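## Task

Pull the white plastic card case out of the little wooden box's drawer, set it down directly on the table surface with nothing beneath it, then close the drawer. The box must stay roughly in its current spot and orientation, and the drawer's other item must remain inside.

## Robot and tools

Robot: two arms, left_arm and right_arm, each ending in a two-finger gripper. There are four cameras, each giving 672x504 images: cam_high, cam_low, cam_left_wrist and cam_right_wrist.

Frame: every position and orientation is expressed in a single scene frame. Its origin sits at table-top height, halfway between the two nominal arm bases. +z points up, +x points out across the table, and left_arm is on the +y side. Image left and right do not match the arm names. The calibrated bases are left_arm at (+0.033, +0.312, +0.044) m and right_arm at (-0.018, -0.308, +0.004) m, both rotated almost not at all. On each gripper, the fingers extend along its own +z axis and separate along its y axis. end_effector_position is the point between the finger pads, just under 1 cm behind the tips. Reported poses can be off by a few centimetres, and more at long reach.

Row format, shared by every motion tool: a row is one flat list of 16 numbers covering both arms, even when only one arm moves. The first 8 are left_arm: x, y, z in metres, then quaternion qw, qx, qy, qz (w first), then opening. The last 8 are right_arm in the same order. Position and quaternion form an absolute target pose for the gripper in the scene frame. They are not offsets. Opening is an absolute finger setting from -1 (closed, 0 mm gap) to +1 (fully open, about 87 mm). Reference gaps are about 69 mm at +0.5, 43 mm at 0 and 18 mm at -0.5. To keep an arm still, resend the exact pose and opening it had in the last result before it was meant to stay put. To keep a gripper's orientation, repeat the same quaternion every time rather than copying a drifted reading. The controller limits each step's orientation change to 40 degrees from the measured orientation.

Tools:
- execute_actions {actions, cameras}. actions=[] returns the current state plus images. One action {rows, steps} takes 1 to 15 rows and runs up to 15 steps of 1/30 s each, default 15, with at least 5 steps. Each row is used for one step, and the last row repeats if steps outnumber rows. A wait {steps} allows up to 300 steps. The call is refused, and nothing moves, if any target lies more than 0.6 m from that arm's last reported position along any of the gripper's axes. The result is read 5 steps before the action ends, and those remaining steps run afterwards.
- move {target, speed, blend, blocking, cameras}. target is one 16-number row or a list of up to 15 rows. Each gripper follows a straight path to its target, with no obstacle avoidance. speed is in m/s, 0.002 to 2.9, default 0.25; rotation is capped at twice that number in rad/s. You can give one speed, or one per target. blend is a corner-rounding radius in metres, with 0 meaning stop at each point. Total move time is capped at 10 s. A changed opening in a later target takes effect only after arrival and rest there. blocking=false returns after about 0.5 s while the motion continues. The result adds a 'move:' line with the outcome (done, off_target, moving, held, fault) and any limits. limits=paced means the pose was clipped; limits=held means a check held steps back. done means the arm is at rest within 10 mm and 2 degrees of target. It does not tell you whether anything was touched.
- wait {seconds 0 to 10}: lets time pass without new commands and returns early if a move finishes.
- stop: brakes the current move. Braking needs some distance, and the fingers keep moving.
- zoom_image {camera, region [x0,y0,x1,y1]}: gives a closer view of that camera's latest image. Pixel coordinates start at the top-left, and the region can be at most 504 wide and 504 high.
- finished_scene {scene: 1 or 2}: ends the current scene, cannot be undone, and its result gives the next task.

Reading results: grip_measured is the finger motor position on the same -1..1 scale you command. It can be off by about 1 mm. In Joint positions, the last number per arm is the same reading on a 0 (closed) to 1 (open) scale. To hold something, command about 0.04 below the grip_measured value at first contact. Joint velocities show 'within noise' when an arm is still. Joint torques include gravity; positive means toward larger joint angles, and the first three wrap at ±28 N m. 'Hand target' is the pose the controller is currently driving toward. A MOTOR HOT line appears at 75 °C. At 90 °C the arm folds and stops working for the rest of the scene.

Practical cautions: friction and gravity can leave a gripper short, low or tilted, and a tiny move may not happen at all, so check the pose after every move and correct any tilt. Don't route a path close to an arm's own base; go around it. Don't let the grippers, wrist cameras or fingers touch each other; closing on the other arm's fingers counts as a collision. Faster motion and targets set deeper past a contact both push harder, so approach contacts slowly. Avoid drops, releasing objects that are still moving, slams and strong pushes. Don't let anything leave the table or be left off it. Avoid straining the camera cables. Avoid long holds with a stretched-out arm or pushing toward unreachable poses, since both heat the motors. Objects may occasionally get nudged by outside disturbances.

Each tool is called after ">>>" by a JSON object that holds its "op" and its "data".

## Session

>>> {"op": "execute_actions", "data": {"actions": []}}

>>> {"op": "zoom_image", "data": {"camera": "cam_high", "region": [250, 130, 420, 300]}}

Scene clock: 0.00 s of 6000.00 s.
left_arm: end_effector_position=(+0.3957, +0.3447, +0.0645) grip_measured=+1.000 end_effector_quat_wxyz=(+0.508, -0.083, +0.853, +0.090) | right_arm: end_effector_position=(+0.3522, -0.3487, +0.0525) grip_measured=+1.000 end_effector_quat_wxyz=(+0.566, +0.091, +0.816, -0.076)
Joint positions: left_arm=[-0.026 1.561 0.39 0.665 -0.267 -0.068 1] | right_arm=[0.013 1.515 0.345 0.807 0.214 0.057 1]
Joint velocities: within noise
Joint torques (N m): no reading
Motor temperatures (°C): left_arm=[25 31 31 27 24 26 23] | right_arm=[25 28 27 27 27 28 27]
Heat: left arm: 31 °C; right arm: 28 °C.
Hand target: left_arm +0.3973, +0.3446, +0.0669; +0.510, -0.084, +0.851, +0.089 | right_arm +0.3573, -0.3489, +0.0612; +0.578, +0.092, +0.807, -0.075
camera_calibration:
cam_left_wrist: T_world_to_cam=[[0.242405, -0.967143, -0.0766379, 0.240447], [-0.94776, -0.219182, -0.231757, 0.490265], [0.207344, 0.128813, -0.96975, 0.0807564], [0, 0, 0, 1]] pos_world=[0.389624, 0.329601, 0.210363]
cam_right_wrist: T_world_to_cam=[[-0.225962, -0.973285, 0.040707, -0.26374], [-0.922062, 0.200216, -0.331231, 0.431656], [0.314232, -0.11238, -0.942671, 0.0397447], [0, 0, 0, 1]] pos_world=[0.32593, -0.338653, 0.19118]

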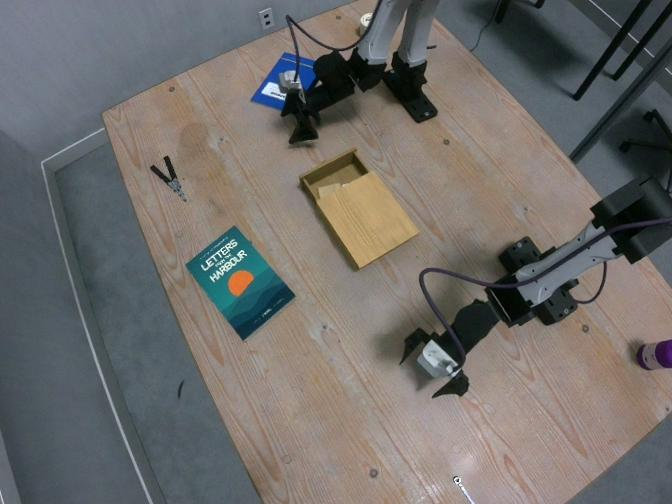

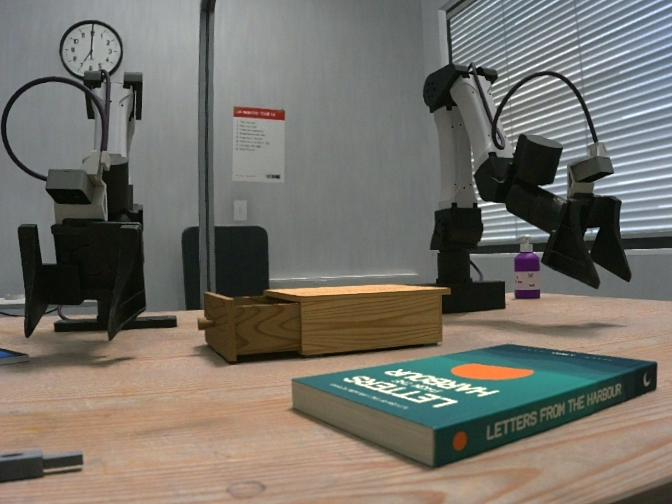

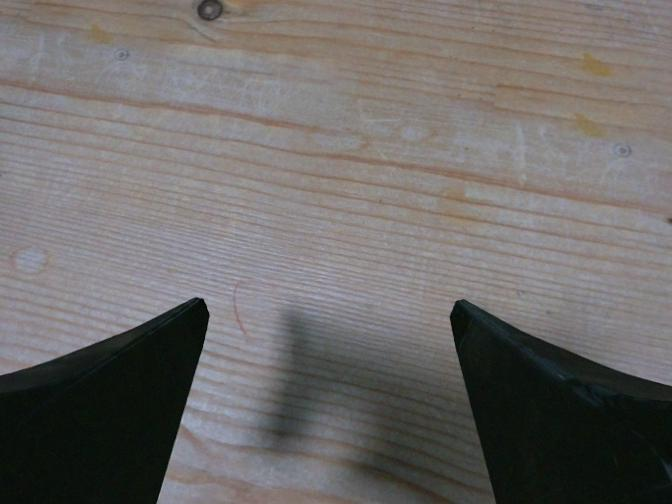

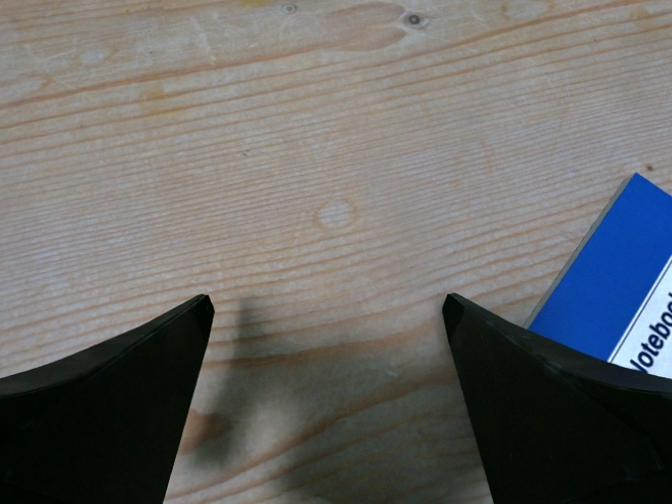

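Scaled by 2.965 from the camera's 672x504 image, which has a finer 960x720 frame.

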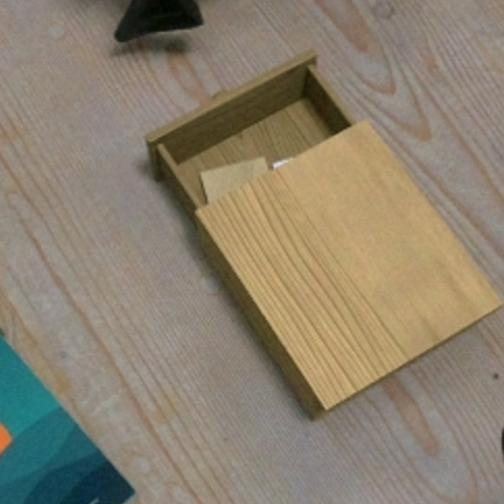

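>>> {"op": "move", "data": {"target": [0.3957,0.3447,0.0645,0.508,-0.083,0.853,0.09,1,0.315,-0.285,0.14,0.498,-0.498,0.5436,0.4564,0.5], "cameras": ["cam_right_wrist"], "speed": 0.35}}

Scene clock: 3.23 s of 6000.00 s.
left_arm: end_effector_position=(+0.3957, +0.3447, +0.0645) grip_measured=+1.000 end_effector_quat_wxyz=(+0.508, -0.083, +0.853, +0.090) | right_arm: end_effector_position=(+0.3153, -0.2872, +0.1272) grip_measured=+0.500 end_effector_quat_wxyz=(+0.599, -0.353, +0.616, +0.370)
Joint positions: left_arm=[-0.026 1.561 0.39 0.665 -0.267 -0.068 1] | right_arm=[-0.461 1.633 0.723 0.096 -1.56 -0.781 0.75]
Joint torques (N m): left_arm=[0.01 -4.86 5.55 2.25 -0.07 0.15] | right_arm=[0.76 -7.79 7.8 0.9 -0.61 -0.36]
Heat: left arm: 31 °C; right arm: 28 °C.
Hand target: left_arm +0.3956, +0.3447, +0.0644; +0.508, -0.083, +0.853, +0.090 | right_arm +0.3153, -0.2844, +0.1398; +0.609, -0.371, +0.601, +0.362
Off the commanded pose: left_arm 0.000 m, 0 deg | right_arm 0.013 m, 24 deg.
joint sent to its limit (right arm) — joint 5 (wrist yaw), lower limit.
Kept back: nothing.
move: off_target (right_arm)
camera_calibration:
cam_right_wrist: T_world_to_cam=[[0.879216, -0.476271, -0.0120656, -0.414245], [-0.375724, -0.677584, -0.632227, 0.0239239], [0.292936, 0.560397, -0.774689, 0.307313], [0, 0, 0, 1]] pos_world=[0.283177, -0.3533, 0.248199]
Images, in order (width x height): cam_right_wrist 672x504.

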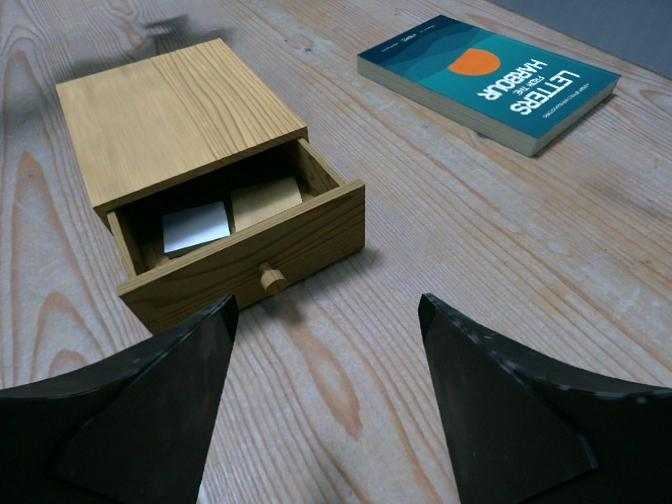

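>>> {"op": "move", "data": {"target": [0.3957,0.3447,0.0645,0.508,-0.083,0.853,0.09,1,0.284,-0.14,0.11,0.198,-0.6209,0.7399,0.1664,-1], "cameras": ["cam_high","cam_low","cam_right_wrist"], "speed": 0.3}}

Scene clock: 6.87 s of 6000.00 s.
left_arm: end_effector_position=(+0.3957, +0.3447, +0.0645) grip_measured=+1.000 end_effector_quat_wxyz=(+0.508, -0.083, +0.853, +0.090) | right_arm: end_effector_position=(+0.2780, -0.1423, +0.1062) grip_measured=-0.973 end_effector_quat_wxyz=(+0.196, -0.623, +0.738, +0.170)
Joint positions: left_arm=[-0.026 1.561 0.39 0.665 -0.267 -0.068 1] | right_arm=[0.406 1.643 1.282 -0.923 -0.446 -0.961 0.013]
Joint torques (N m): left_arm=[-0.02 -4.81 5.55 2.24 -0.08 0.13] | right_arm=[0.35 -4.71 11.17 0.62 -0.25 -0.06]
Heat: left arm: 32 °C; right arm: 29 °C.
Hand target: left_arm +0.3956, +0.3447, +0.0644; +0.508, -0.083, +0.853, +0.090 | right_arm +0.2839, -0.1400, +0.1100; +0.198, -0.621, +0.740, +0.166
Off the commanded pose: left_arm 0.000 m, 0 deg | right_arm 0.007 m, 1 deg.
Kept back: nothing.
move: done
camera_calibration:
cam_right_wrist: T_world_to_cam=[[0.988957, -0.148171, 0.00305893, -0.298156], [-0.140045, -0.927571, 0.346409, -0.110186], [-0.0484904, -0.343012, -0.938079, 0.204474], [0, 0, 0, 1]] pos_world=[0.289348, -0.0762469, 0.230894]
Images, in order (width x height): cam_high 672x504, cam_low 672x504, cam_right_wrist 672x504.

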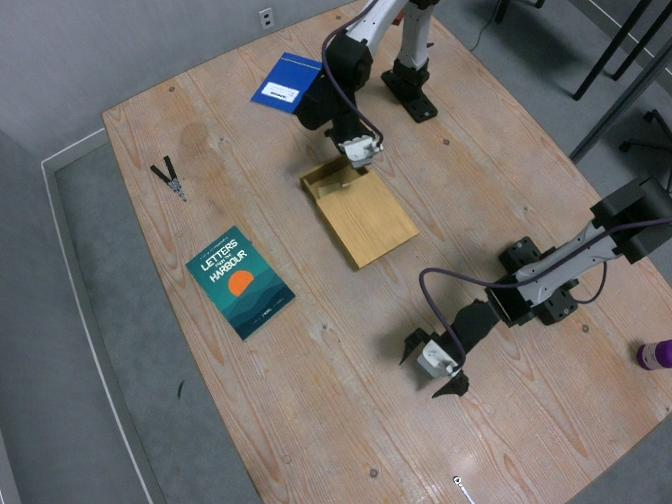

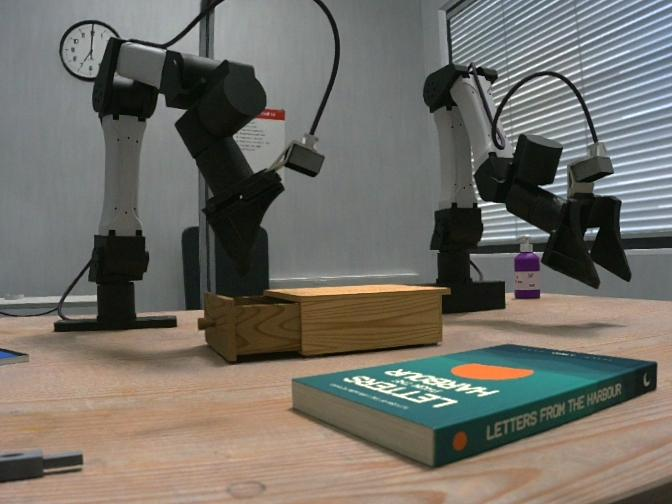

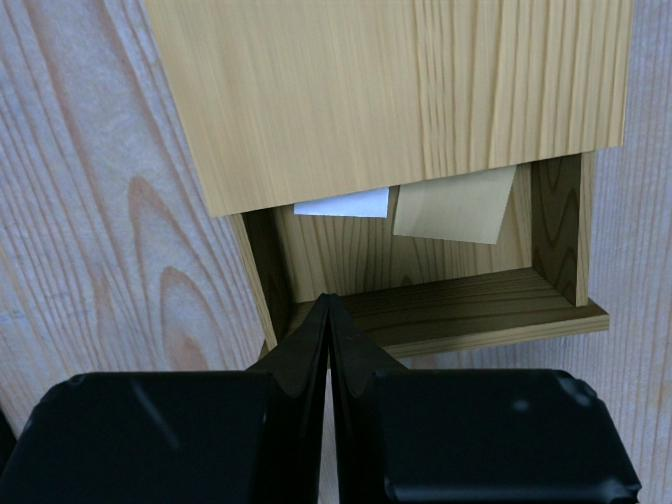

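>>> {"op": "move", "data": {"target": [[0.3957,0.3447,0.0645,0.508,-0.083,0.853,0.09,1,0.292,-0.121,0.075,0.198,-0.6209,0.7399,0.1664,-1],[0.3957,0.3447,0.0645,0.508,-0.083,0.853,0.09,1,0.292,-0.119,0.042,0.198,-0.6209,0.7399,0.1664,-1]], "cameras": ["cam_high","cam_low","cam_right_wrist"], "speed": [0.15,0.06]}}

Scene clock: 9.27 s of 6000.00 s.
left_arm: end_effector_position=(+0.3957, +0.3447, +0.0645) grip_measured=+1.000 end_effector_quat_wxyz=(+0.508, -0.083, +0.853, +0.090) | right_arm: end_effector_position=(+0.2906, -0.1220, +0.0473) grip_measured=-0.973 end_effector_quat_wxyz=(+0.198, -0.621, +0.739, +0.167)
Joint positions: left_arm=[-0.026 1.561 0.39 0.665 -0.267 -0.068 1] | right_arm=[0.451 1.758 1.17 -0.67 -0.429 -0.909 0.013]
Joint torques (N m): left_arm=[-0.01 -4.85 5.56 2.25 -0.08 0.14] | right_arm=[0.91 -5.56 7.25 0.93 -0.24 -0.03]
Heat: left arm: 32 °C; right arm: 29 °C.
Hand target: left_arm +0.3956, +0.3447, +0.0644; +0.508, -0.083, +0.853, +0.090 | right_arm +0.2919, -0.1190, +0.0421; +0.198, -0.621, +0.740, +0.166
Off the commanded pose: left_arm 0.000 m, 0 deg | right_arm 0.006 m, 0 deg.
Kept back: nothing.
move: done
camera_calibration:
cam_right_wrist: T_world_to_cam=[[0.988142, -0.153337, 0.00796322, -0.308021], [-0.14658, -0.926615, 0.346264, -0.0671713], [-0.0457162, -0.343326, -0.938103, 0.155926], [0, 0, 0, 1]] pos_world=[0.301651, -0.0559393, 0.171987]
Images, in order (width x height): cam_high 672x504, cam_low 672x504, cam_right_wrist 672x504.

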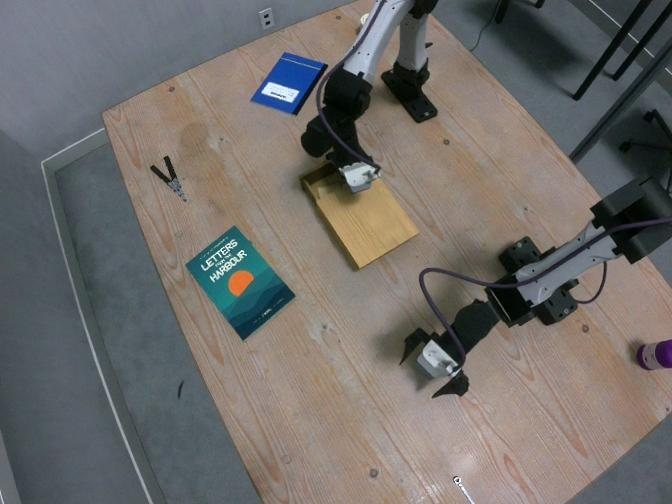

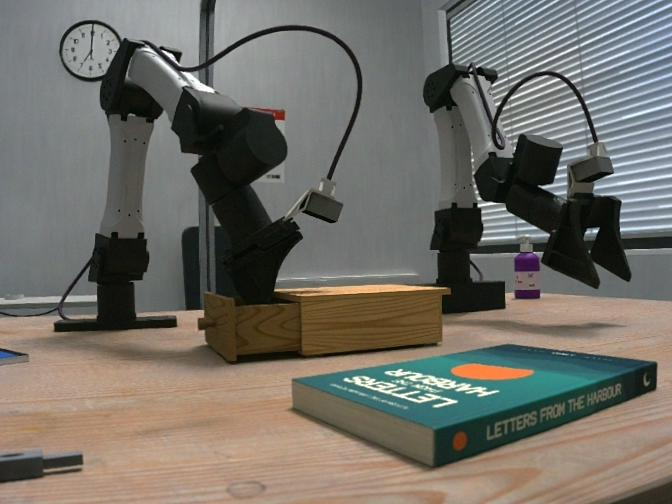

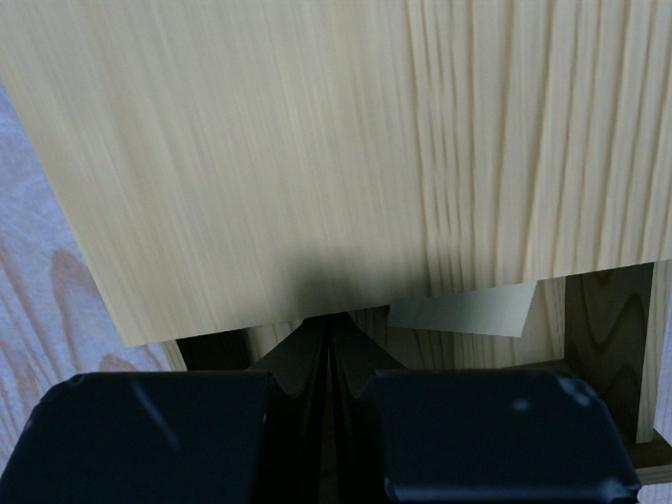

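>>> {"op": "move", "data": {"target": [[0.3957,0.3447,0.0645,0.508,-0.083,0.853,0.09,1,0.291,-0.12,0.022,0.198,-0.6209,0.7399,0.1664,-1],[0.3957,0.3447,0.0645,0.508,-0.083,0.853,0.09,1,0.289,-0.150,0.022,0.198,-0.6209,0.7399,0.1664,-1]], "cameras": ["cam_low","cam_right_wrist"], "speed": [0.05,0.05]}}

Scene clock: 11.23 s of 6000.00 s.
left_arm: end_effector_position=(+0.3957, +0.3447, +0.0645) grip_measured=+1.000 end_effector_quat_wxyz=(+0.508, -0.083, +0.853, +0.090) | right_arm: end_effector_position=(+0.2913, -0.1404, +0.0318) grip_measured=-0.973 end_effector_quat_wxyz=(+0.213, -0.619, +0.735, +0.180)
Joint positions: left_arm=[-0.026 1.561 0.39 0.665 -0.267 -0.068 1] | right_arm=[0.379 1.75 1.085 -0.601 -0.484 -0.975 0.013]
Joint torques (N m): left_arm=[0.01 -4.82 5.53 2.26 -0.08 0.14] | right_arm=[-0.53 -5.59 5.78 0.72 -0.04 -0.28]
Heat: left arm: 32 °C; right arm: 29 °C.
Hand target: left_arm +0.3956, +0.3447, +0.0644; +0.508, -0.083, +0.853, +0.090 | right_arm +0.2888, -0.1499, +0.0224; +0.198, -0.621, +0.740, +0.167
Off the commanded pose: left_arm 0.000 m, 0 deg | right_arm 0.014 m, 2 deg.
Kept back: nothing.
move: off_target (right_arm)
camera_calibration:
cam_right_wrist: T_world_to_cam=[[0.988391, -0.151673, 0.00886794, -0.311321], [-0.146996, -0.939889, 0.308223, -0.079297], [-0.0384143, -0.305948, -0.951273, 0.13873], [0, 0, 0, 1]] pos_world=[0.30138, -0.0793054, 0.159172]
Images, in order (width x height): cam_low 672x504, cam_right_wrist 672x504.

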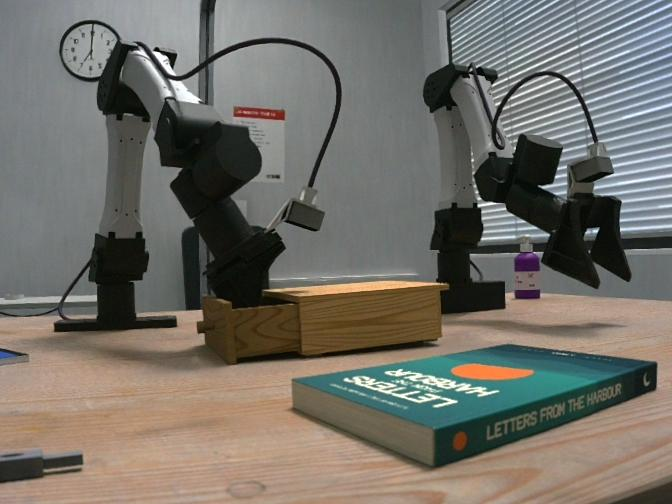

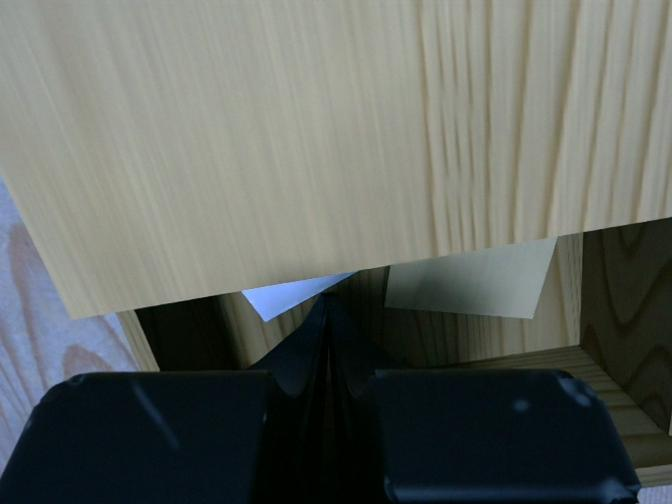

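>>> {"op": "move", "data": {"target": [[0.3957,0.3447,0.0645,0.508,-0.083,0.853,0.09,1,0.285,-0.14,0.062,0.198,-0.6209,0.7399,0.1664,-1],[0.3957,0.3447,0.0645,0.508,-0.083,0.853,0.09,1,0.2735,-0.1175,0.062,0.198,-0.6209,0.7399,0.1664,-1],[0.3957,0.3447,0.0645,0.508,-0.083,0.853,0.09,1,0.2725,-0.1175,0.02,0.198,-0.6209,0.7399,0.1664,-1]], "cameras": ["cam_right_wrist"], "speed": [0.12,0.1,0.06]}}

Scene clock: 14.17 s of 6000.00 s.
left_arm: end_effector_position=(+0.3957, +0.3447, +0.0645) grip_measured=+1.000 end_effector_quat_wxyz=(+0.508, -0.083, +0.853, +0.090) | right_arm: end_effector_position=(+0.2664, -0.1225, +0.0389) grip_measured=-0.973 end_effector_quat_wxyz=(+0.188, -0.616, +0.746, +0.170)
Joint positions: left_arm=[-0.026 1.561 0.39 0.665 -0.267 -0.068 1] | right_arm=[0.482 1.704 1.074 -0.635 -0.416 -0.864 0.013]
Joint torques (N m): left_arm=[0.01 -4.85 5.56 2.24 -0.07 0.14] | right_arm=[0.69 -3.3 3.58 1.66 -0.26 -0.16]
Heat: left arm: 32 °C; right arm: 29 °C.
Hand target: left_arm +0.3956, +0.3447, +0.0644; +0.508, -0.083, +0.853, +0.090 | right_arm +0.2712, -0.1184, +0.0214; +0.197, -0.621, +0.740, +0.167
Off the commanded pose: left_arm 0.000 m, 0 deg | right_arm 0.020 m, 2 deg.
Kept back: nothing.
move: off_target (right_arm)
camera_calibration:
cam_right_wrist: T_world_to_cam=[[0.986219, -0.16493, -0.0130431, -0.284275], [-0.149327, -0.921314, 0.359002, -0.0674079], [-0.071227, -0.352107, -0.933245, 0.152335], [0, 0, 0, 1]] pos_world=[0.281142, -0.0553512, 0.162657]
Images, in order (width x height): cam_right_wrist 672x504.

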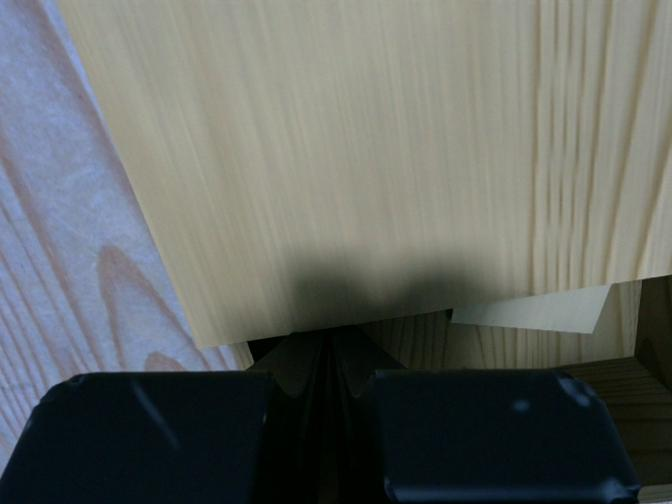

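>>> {"op": "move", "data": {"target": [0.3957,0.3447,0.0645,0.508,-0.083,0.853,0.09,1,0.279,-0.165,0.024,0.198,-0.6209,0.7399,0.1664,-1], "cameras": ["cam_high","cam_right_wrist"], "speed": 0.05}}

Scene clock: 15.70 s of 6000.00 s.
left_arm: end_effector_position=(+0.3957, +0.3447, +0.0645) grip_measured=+1.000 end_effector_quat_wxyz=(+0.508, -0.083, +0.853, +0.090) | right_arm: end_effector_position=(+0.2809, -0.1531, +0.0319) grip_measured=-0.973 end_effector_quat_wxyz=(+0.213, -0.623, +0.732, +0.179)
Joint positions: left_arm=[-0.026 1.561 0.39 0.665 -0.267 -0.068 1] | right_arm=[0.353 1.703 1.031 -0.61 -0.49 -1.014 0.013]
Joint torques (N m): left_arm=[0.01 -4.86 5.55 2.24 -0.07 0.14] | right_arm=[-1.32 -5.59 6.08 0.64 0.01 -0.23]
Heat: left arm: 33 °C; right arm: 29 °C.
Hand target: left_arm +0.3956, +0.3447, +0.0644; +0.508, -0.083, +0.853, +0.090 | right_arm +0.2787, -0.1648, +0.0242; +0.198, -0.621, +0.740, +0.167
Off the commanded pose: left_arm 0.000 m, 0 deg | right_arm 0.014 m, 2 deg.
Kept back: nothing.
move: off_target (right_arm)
camera_calibration:
cam_right_wrist: T_world_to_cam=[[0.98965, -0.142858, 0.0136008, -0.302058], [-0.140007, -0.94039, 0.309942, -0.0948001], [-0.0314877, -0.308638, -0.950658, 0.132098], [0, 0, 0, 1]] pos_world=[0.289818, -0.0915302, 0.15907]
Images, in order (width x height): cam_high 672x504, cam_right_wrist 672x504.

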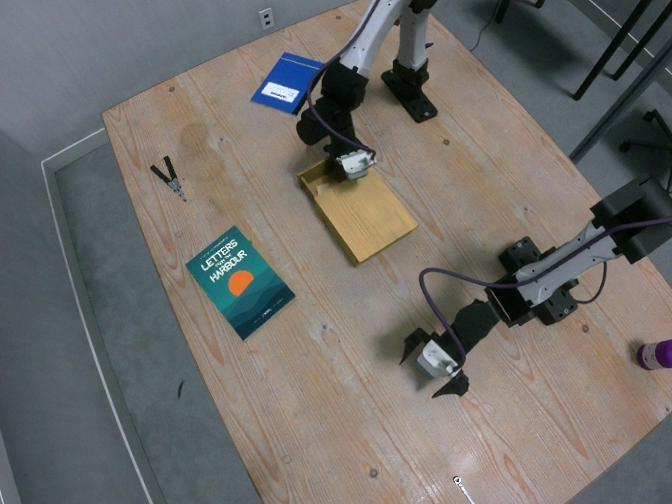

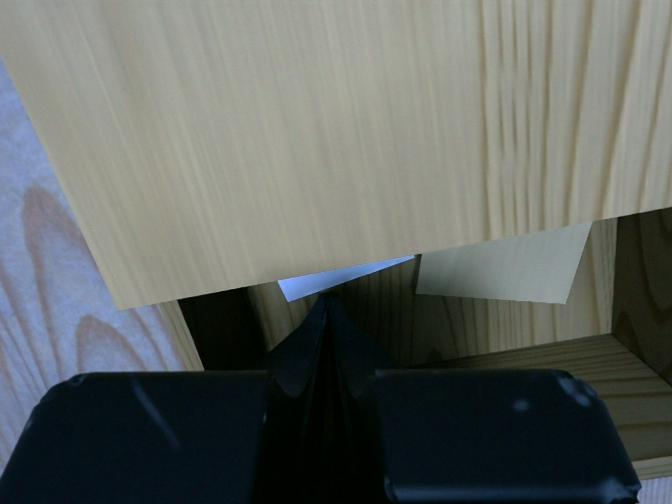

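>>> {"op": "move", "data": {"target": [[0.31,0.24,0.18,0.2588,0,0.9659,0,-1,0.284,-0.15,0.12,0.198,-0.6209,0.7399,0.1664,-1],[0.31,0.04,0.12,0.2588,0,0.9659,0,-1,0.31,-0.14,0.12,0.1736,0.0,0.9848,0,-1],[0.31,0.035,0.085,0.2588,0,0.9659,0,-1,0.313,-0.138,0.062,0.1736,0.0,0.9848,0,-1]], "cameras": ["all"], "speed": [0.3,0.25,0.15], "blend": [0.02,0.01,0]}}

Scene clock: 21.13 s of 6000.00 s.
left_arm: end_effector_position=(+0.3094, +0.0342, +0.0901) grip_measured=-0.993 end_effector_quat_wxyz=(+0.254, +0.002, +0.967, -0.007) | right_arm: end_effector_position=(+0.3081, -0.1414, +0.0648) grip_measured=-0.973 end_effector_quat_wxyz=(+0.165, -0.003, +0.986, +0.002)
Joint positions: left_arm=[-0.879 1.843 1.284 -0.656 -0.379 -0.81 0.004] | right_arm=[0.522 1.814 1.341 -0.802 0.15 0.464 0.013]
Joint torques (N m): left_arm=[-0.46 -7.51 5.93 1.42 -0.43 0.06] | right_arm=[0.83 -6.42 7.95 0.94 0.26 -0.07]
Heat: left arm: 34 °C; right arm: 30 °C.
Hand target: left_arm +0.3099, +0.0351, +0.0851; +0.259, +0.000, +0.966, +0.000 | right_arm +0.3129, -0.1380, +0.0622; +0.174, +0.000, +0.985, +0.000
Off the commanded pose: left_arm 0.005 m, 1 deg | right_arm 0.007 m, 1 deg.
Kept back: nothing.
move: done
camera_calibration:
cam_left_wrist: T_world_to_cam=[[-0.00408983, -0.999991, 0.00118387, 0.0334307], [-0.944252, 0.0042516, 0.329196, 0.28697], [-0.329198, 0.000228491, -0.944261, 0.331495], [0, 0, 0, 1]] pos_world=[0.380236, 0.0321346, 0.218508]
cam_right_wrist: T_world_to_cam=[[0.0265167, -0.999645, 0.00268046, -0.15152], [-0.853302, -0.0212378, 0.520984, 0.24589], [-0.520742, -0.016102, -0.853562, 0.353596], [0, 0, 0, 1]] pos_world=[0.397969, -0.140551, 0.174117]

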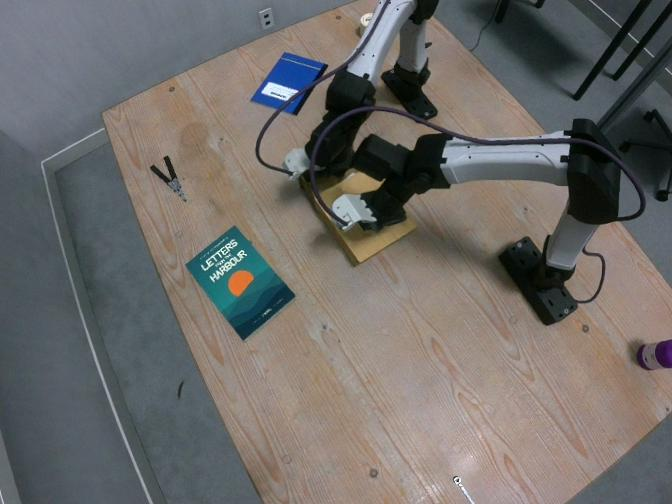

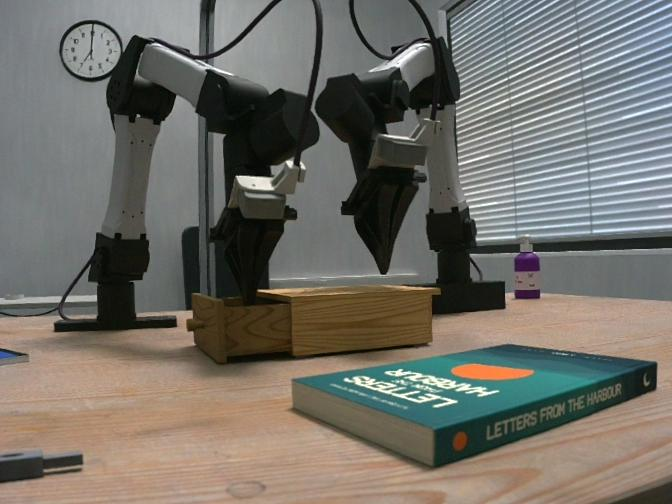

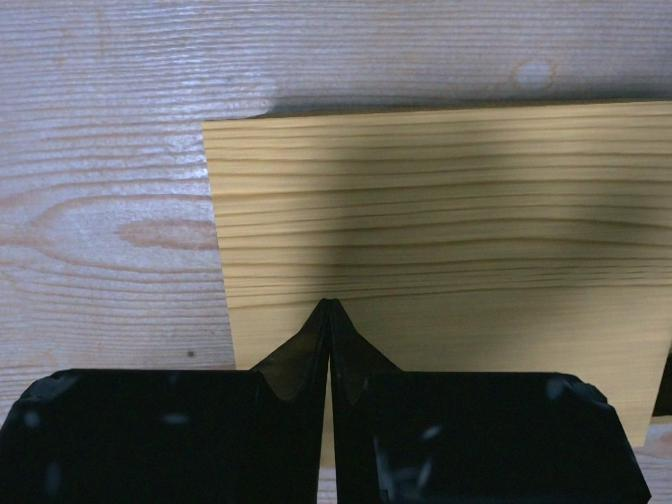

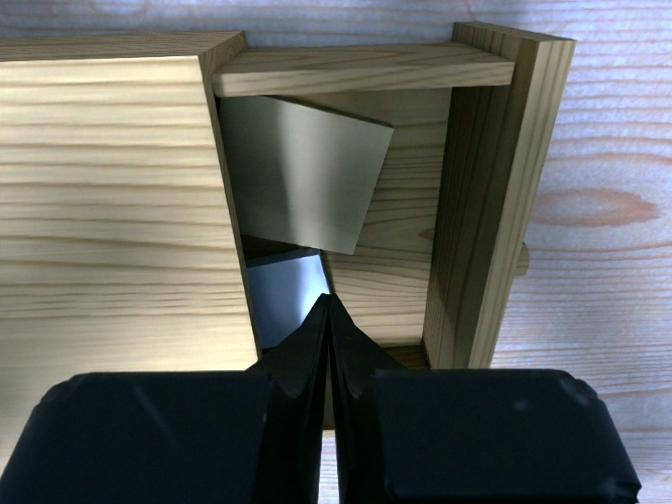

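>>> {"op": "move", "data": {"target": [[0.31,0.035,0.048,0.2588,0,0.9659,0,-1,0.313,-0.138,0.062,0.1736,0.0,0.9848,0,-1],[0.31,0.035,0.048,0.2588,0,0.9659,0,-1,0.313,-0.205,0.06,0.1736,0.0,0.9848,0,-1]], "cameras": ["cam_high","cam_low","cam_right_wrist"], "speed": [0.05,0.05]}}

Scene clock: 24.10 s of 6000.00 s.
left_arm: end_effector_position=(+0.3207, +0.0222, +0.0724) grip_measured=-0.993 end_effector_quat_wxyz=(+0.285, -0.007, +0.958, -0.030) | right_arm: end_effector_position=(+0.3103, -0.1886, +0.0510) grip_measured=-0.973 end_effector_quat_wxyz=(+0.156, +0.001, +0.988, +0.019)
Joint positions: left_arm=[-0.885 1.869 1.218 -0.488 -0.401 -0.815 0.003] | right_arm=[0.373 1.763 1.221 -0.72 0.069 0.335 0.013]
Joint torques (N m): left_arm=[0.08 -5.6 4.34 1.21 -0.22 0.1] | right_arm=[-2.18 -9.62 6.49 0.71 0.44 -0.48]
Heat: left arm: 34 °C; right arm: 30 °C.
Hand target: left_arm +0.3096, +0.0355, +0.0493; +0.259, +0.000, +0.966, +0.000 | right_arm +0.3128, -0.2046, +0.0597; +0.173, +0.000, +0.985, +0.000
Off the commanded pose: left_arm 0.030 m, 5 deg | right_arm 0.019 m, 3 deg.
Kept back: nothing.
move: off_target (left_arm, right_arm)
camera_calibration:
cam_right_wrist: T_world_to_cam=[[0.0235375, -0.999191, -0.0326129, -0.195877], [-0.844142, -0.0373411, 0.534818, 0.247315], [-0.535603, 0.0149417, -0.844338, 0.352211], [0, 0, 0, 1]] pos_world=[0.402025, -0.191746, 0.158728]
Images, in order (width x height): cam_high 672x504, cam_low 672x504, cam_right_wrist 672x504.

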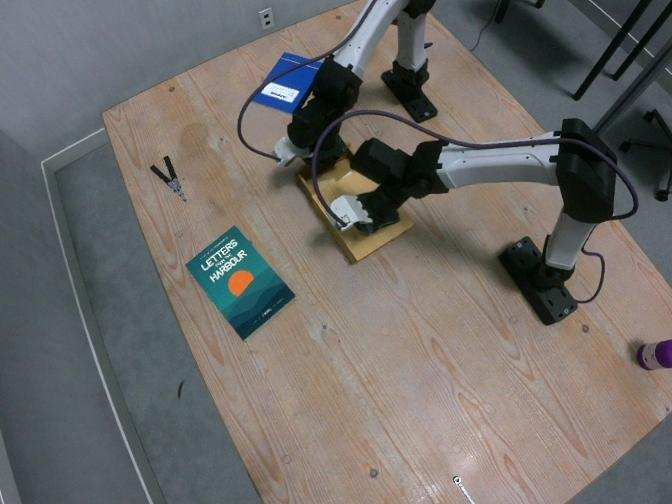

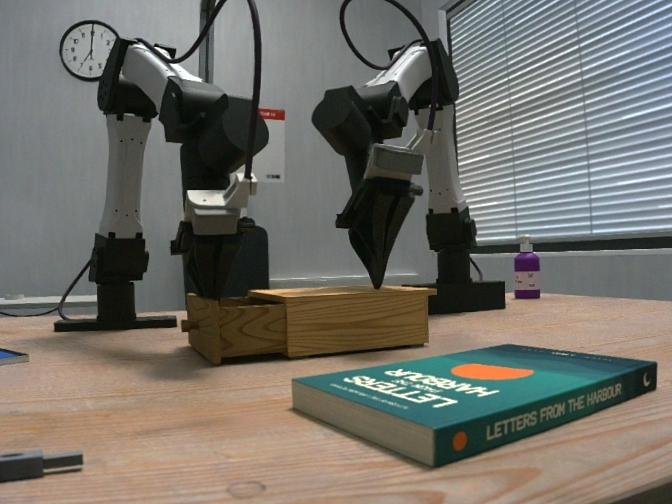

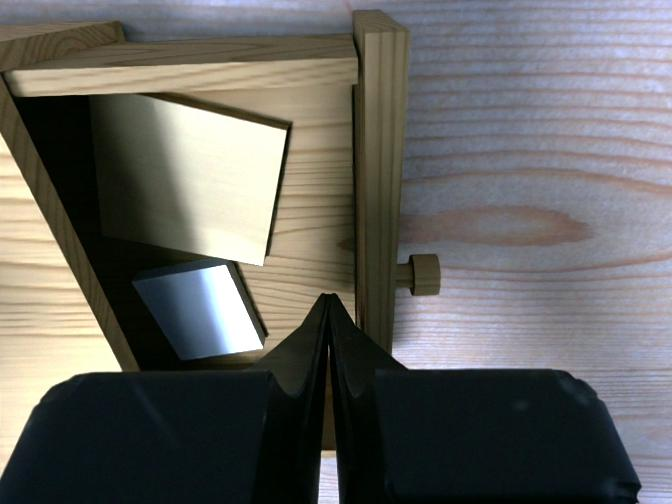

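>>> {"op": "move", "data": {"target": [[0.31,0.035,0.10,0.2588,0,0.9659,0,-1,0.311,-0.175,0.065,0.1736,0.0,0.9848,0,-1],[0.30,0.14,0.16,0.2588,0,0.9659,0,-1,0.305,-0.16,0.125,0.2217,-0.6443,0.7032,0.2032,-1],[0.30,0.14,0.16,0.2588,0,0.9659,0,-1,0.299,-0.143,0.09,0.2217,-0.6443,0.7032,0.2032,-0.5]], "cameras": ["cam_high","cam_right_wrist"], "speed": [0.15,0.25,0.2], "blend": [0.01,0,0]}}

>>> {"op": "zoom_image", "data": {"camera": "cam_high", "region": [250, 130, 420, 300]}}

Scene clock: 30.43 s of 6000.00 s.
left_arm: end_effector_position=(+0.3049, +0.1368, +0.1594) grip_measured=-0.993 end_effector_quat_wxyz=(+0.264, -0.003, +0.965, +0.003) | right_arm: end_effector_position=(+0.2966, -0.1463, +0.0930) grip_measured=-0.500 end_effector_quat_wxyz=(-0.219, +0.646, -0.703, -0.200)
Joint positions: left_arm=[-0.676 1.49 1.164 -0.818 -0.332 -0.613 0.003] | right_arm=[0.332 1.712 1.29 -0.893 -0.552 -1.111 0.25]
Joint torques (N m): left_arm=[0.43 -7.12 5.94 1.33 -0.07 0.22] | right_arm=[0.44 -5.61 7.71 0.79 -0.4 -0.05]
Heat: left arm: 35 °C; right arm: 31 °C.
Hand target: left_arm +0.3001, +0.1399, +0.1599; +0.259, +0.000, +0.966, +0.000 | right_arm +0.2989, -0.1430, +0.0900; -0.221, +0.644, -0.703, -0.203
Off the commanded pose: left_arm 0.006 m, 1 deg | right_arm 0.005 m, 0 deg.
Kept back: nothing.
move: done
camera_calibration:
cam_right_wrist: T_world_to_cam=[[0.99767, -0.0672529, 0.0114591, -0.308575], [-0.0678283, -0.959796, 0.27238, -0.125953], [-0.00732001, -0.272523, -0.962121, 0.191997], [0, 0, 0, 1]] pos_world=[0.300719, -0.0893182, 0.222568]
Images, in order (width x height): cam_high 672x504, cam_right_wrist 672x504.

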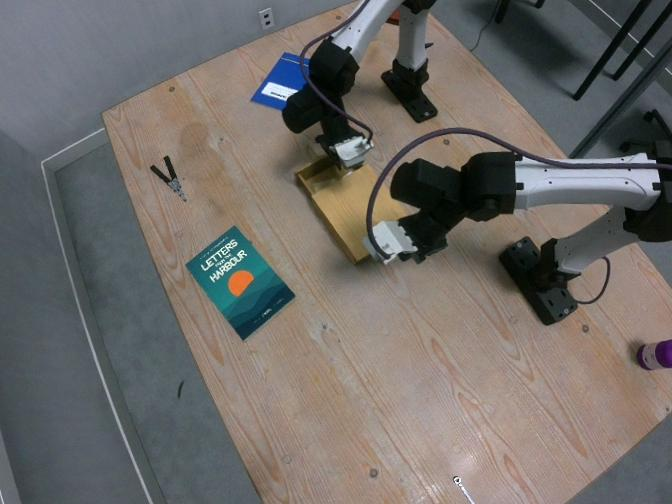

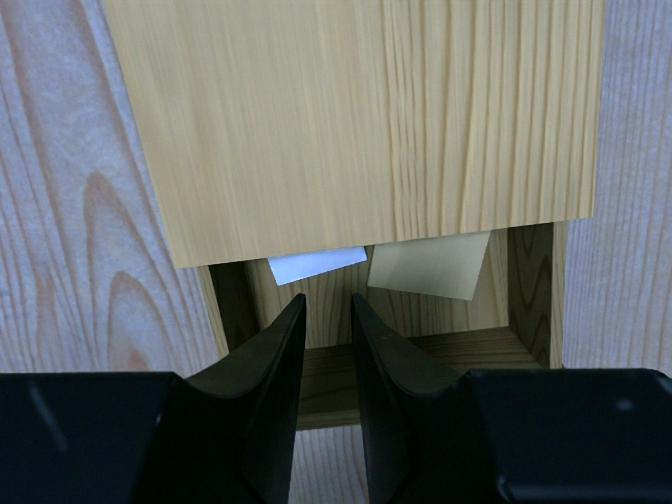

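Scaled by 2.965 from the camera's 672x504 image, which has a finer 960x720 frame.

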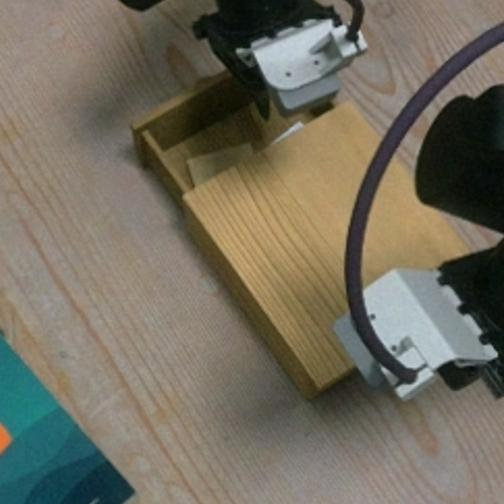

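>>> {"op": "move", "data": {"target": [[0.30,0.14,0.16,0.2588,0,0.9659,0,-1,0.2935,-0.137,0.055,0.2217,-0.6443,0.7032,0.2032,-0.5],[0.30,0.14,0.16,0.2588,0,0.9659,0,-1,0.2935,-0.136,0.012,0.2217,-0.6443,0.7032,0.2032,-0.5],[0.30,0.14,0.16,0.2588,0,0.9659,0,-1,0.2935,-0.175,0.012,0.2217,-0.6443,0.7032,0.2032,-0.5]], "cameras": ["cam_low","cam_right_wrist"], "speed": [0.12,0.06,0.06], "blend": [0.004,0,0]}}

Scene clock: 33.33 s of 6000.00 s.
left_arm: end_effector_position=(+0.3049, +0.1368, +0.1594) grip_measured=-0.993 end_effector_quat_wxyz=(+0.264, -0.003, +0.965, +0.003) | right_arm: end_effector_position=(+0.2979, -0.1606, +0.0318) grip_measured=-0.500 end_effector_quat_wxyz=(-0.253, +0.645, -0.687, -0.219)
Joint positions: left_arm=[-0.676 1.49 1.164 -0.818 -0.332 -0.613 0.003] | right_arm=[0.252 1.758 1.064 -0.623 -0.64 -1.202 0.25]
Joint torques (N m): left_arm=[0.44 -7.09 5.9 1.33 -0.09 0.23] | right_arm=[-0.72 -4.01 5.11 0.58 0.25 -0.24]
Motor temperatures (°C): left_arm=[25 36 34 30 24 26 23] | right_arm=[25 31 29 28 27 28 27]
Heat: left arm: 36 °C; right arm: 31 °C.
Hand target: left_arm +0.3001, +0.1399, +0.1599; +0.259, +0.000, +0.966, +0.000 | right_arm +0.2925, -0.1749, +0.0132; -0.222, +0.645, -0.703, -0.204
Off the commanded pose: left_arm 0.006 m, 1 deg | right_arm 0.025 m, 4 deg.
Kept back: nothing.
move: off_target (right_arm)
camera_calibration:
cam_right_wrist: T_world_to_cam=[[0.997819, -0.0546052, 0.0370869, -0.309062], [-0.0608404, -0.978747, 0.195839, -0.125622], [0.0256048, -0.197668, -0.979934, 0.131922], [0, 0, 0, 1]] pos_world=[0.297367, -0.113752, 0.165338]
Images, in order (width x height): cam_low 672x504, cam_right_wrist 672x504.

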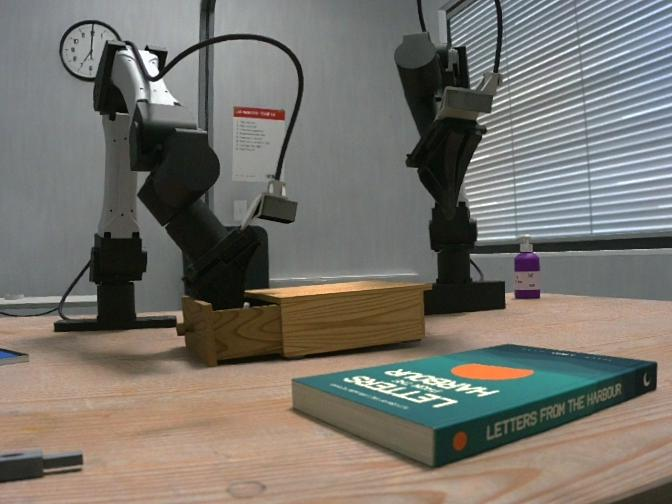

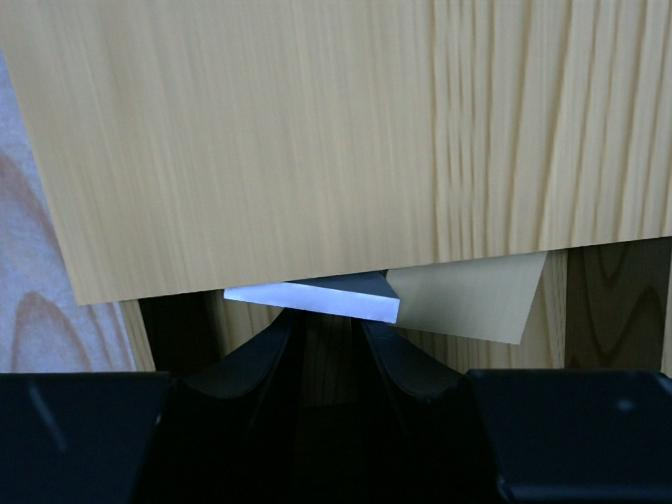

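>>> {"op": "move", "data": {"target": [[0.30,0.14,0.16,0.2588,0,0.9659,0,-1,0.297,-0.165,0.06,0.2217,-0.6443,0.7032,0.2032,-0.5],[0.30,0.14,0.16,0.2588,0,0.9659,0,-1,0.30,-0.21,0.12,0.41,-0.57,0.58,0.41,-0.5]], "cameras": ["cam_right_wrist","cam_high"], "speed": [0.15,0.25], "blend": [0.01,0]}}

Scene clock: 36.00 s of 6000.00 s.
left_arm: end_effector_position=(+0.3049, +0.1368, +0.1594) grip_measured=-0.993 end_effector_quat_wxyz=(+0.264, -0.003, +0.965, +0.003) | right_arm: end_effector_position=(+0.2940, -0.2098, +0.1162) grip_measured=-0.500 end_effector_quat_wxyz=(-0.401, +0.575, -0.585, -0.408)
Joint positions: left_arm=[-0.676 1.49 1.164 -0.818 -0.332 -0.613 0.003] | right_arm=[-0.136 1.915 1.343 -1.419 -1.182 -2.003 0.25]
Joint torques (N m): left_arm=[0.44 -7.06 5.87 1.34 -0.07 0.22] | right_arm=[-0.43 -5.61 8.87 -0.65 -0.74 -0.29]
Heat: left arm: 37 °C; right arm: 31 °C.
Hand target: left_arm +0.3001, +0.1399, +0.1599; +0.259, +0.000, +0.966, +0.000 | right_arm +0.2999, -0.2100, +0.1199; -0.411, +0.571, -0.581, -0.410
Off the commanded pose: left_arm 0.006 m, 1 deg | right_arm 0.007 m, 1 deg.
Kept back: nothing.
move: done
camera_calibration:
cam_right_wrist: T_world_to_cam=[[0.999996, 0.0015245, 0.00227054, -0.295675], [0.00219327, -0.942988, -0.33282, -0.140189], [0.00163371, 0.332824, -0.942988, 0.319112], [0, 0, 0, 1]] pos_world=[0.29546, -0.237954, 0.254932]
Images, in order (width x height): cam_high 672x504, cam_right_wrist 672x504.

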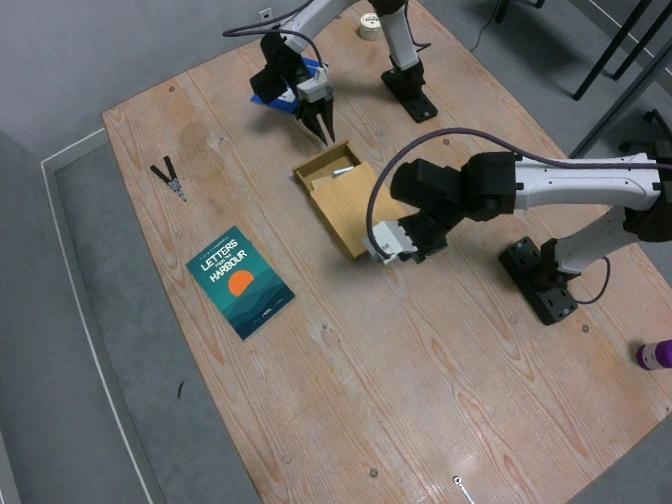

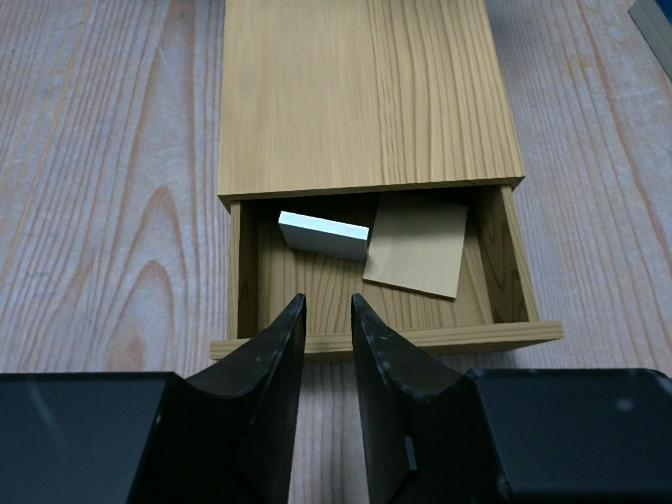

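>>> {"op": "move", "data": {"target": [0.30,0.14,0.16,0.2588,0,0.9659,0,-1,0.292,-0.158,0.115,0.2011,-0.6079,0.7506,0.1629,0.2], "cameras": ["cam_low","cam_right_wrist"], "speed": 0.2}}

Scene clock: 38.93 s of 6000.00 s.
left_arm: end_effector_position=(+0.3049, +0.1369, +0.1593) grip_measured=-0.993 end_effector_quat_wxyz=(+0.264, -0.003, +0.965, +0.003) | right_arm: end_effector_position=(+0.2850, -0.1607, +0.1020) grip_measured=+0.200 end_effector_quat_wxyz=(+0.185, -0.608, +0.753, +0.172)
Joint positions: left_arm=[-0.676 1.49 1.164 -0.819 -0.332 -0.613 0.003] | right_arm=[0.345 1.674 1.304 -0.96 -0.454 -0.987 0.6]
Joint torques (N m): left_arm=[0.47 -7.1 5.91 1.33 -0.07 0.23] | right_arm=[0.64 -7.32 10.84 0.59 -0.26 -0.01]
Heat: left arm: 37 °C; right arm: 31 °C.
Hand target: left_arm +0.3000, +0.1399, +0.1599; +0.259, +0.000, +0.966, +0.000 | right_arm +0.2917, -0.1581, +0.1150; +0.201, -0.608, +0.751, +0.163
Off the commanded pose: left_arm 0.006 m, 1 deg | right_arm 0.015 m, 2 deg.
Kept back: nothing.
move: off_target (right_arm)
camera_calibration:
cam_right_wrist: T_world_to_cam=[[0.982588, -0.183909, -0.0264354, -0.308687], [-0.162224, -0.918545, 0.360497, -0.11845], [-0.0905808, -0.349932, -0.932386, 0.204789], [0, 0, 0, 1]] pos_world=[0.302647, -0.0939103, 0.225483]
Images, in order (width x height): cam_low 672x504, cam_right_wrist 672x504.

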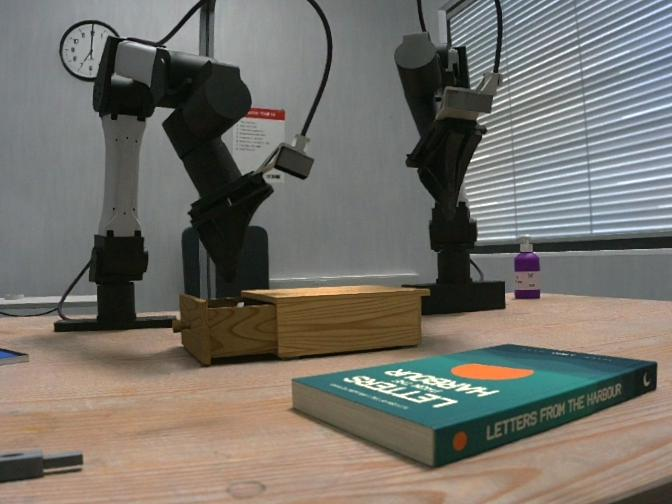

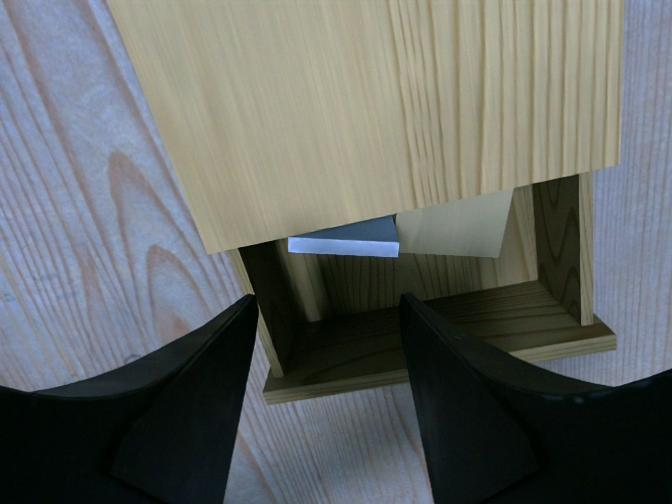

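>>> {"op": "move", "data": {"target": [[0.30,0.14,0.16,0.2588,0,0.9659,0,-1,0.2985,-0.152,0.09,0.2011,-0.6079,0.7506,0.1629,0.13],[0.30,0.14,0.16,0.2588,0,0.9659,0,-1,0.2985,-0.151,0.072,0.2011,-0.6079,0.7506,0.1629,0.13]], "cameras": ["cam_low","cam_right_wrist"], "speed": 0.1}}

Scene clock: 40.97 s of 6000.00 s.
left_arm: end_effector_position=(+0.3049, +0.1369, +0.1593) grip_measured=-0.993 end_effector_quat_wxyz=(+0.264, -0.003, +0.965, +0.003) | right_arm: end_effector_position=(+0.2958, -0.1542, +0.0760) grip_measured=+0.130 end_effector_quat_wxyz=(+0.200, -0.608, +0.751, +0.164)
Joint positions: left_arm=[-0.676 1.49 1.164 -0.819 -0.332 -0.613 0.003] | right_arm=[0.356 1.704 1.228 -0.812 -0.446 -0.972 0.565]
Joint torques (N m): left_arm=[0.44 -7.08 5.93 1.34 -0.06 0.21] | right_arm=[0.79 -5.2 7.6 0.87 -0.25 -0.05]
Heat: left arm: 37 °C; right arm: 31 °C.
Hand target: left_arm +0.3000, +0.1399, +0.1599; +0.259, +0.000, +0.966, +0.000 | right_arm +0.2984, -0.1510, +0.0721; +0.201, -0.608, +0.751, +0.163
Off the commanded pose: left_arm 0.006 m, 1 deg | right_arm 0.006 m, 0 deg.
Kept back: nothing.
move: done
camera_calibration:
cam_right_wrist: T_world_to_cam=[[0.982104, -0.188263, 0.00540981, -0.321732], [-0.178347, -0.920374, 0.348001, -0.0959401], [-0.0605368, -0.342738, -0.937478, 0.176503], [0, 0, 0, 1]] pos_world=[0.309548, -0.0883766, 0.200596]
Images, in order (width x height): cam_low 672x504, cam_right_wrist 672x504.

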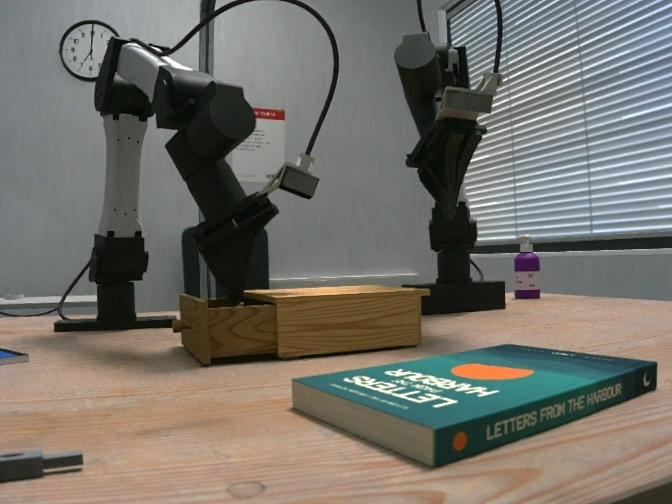

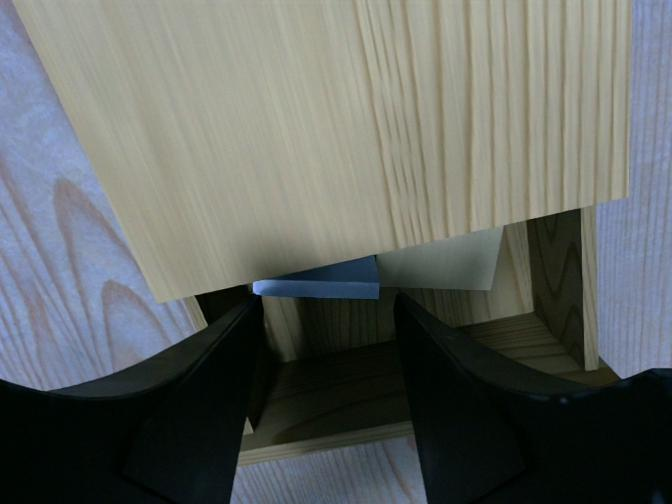

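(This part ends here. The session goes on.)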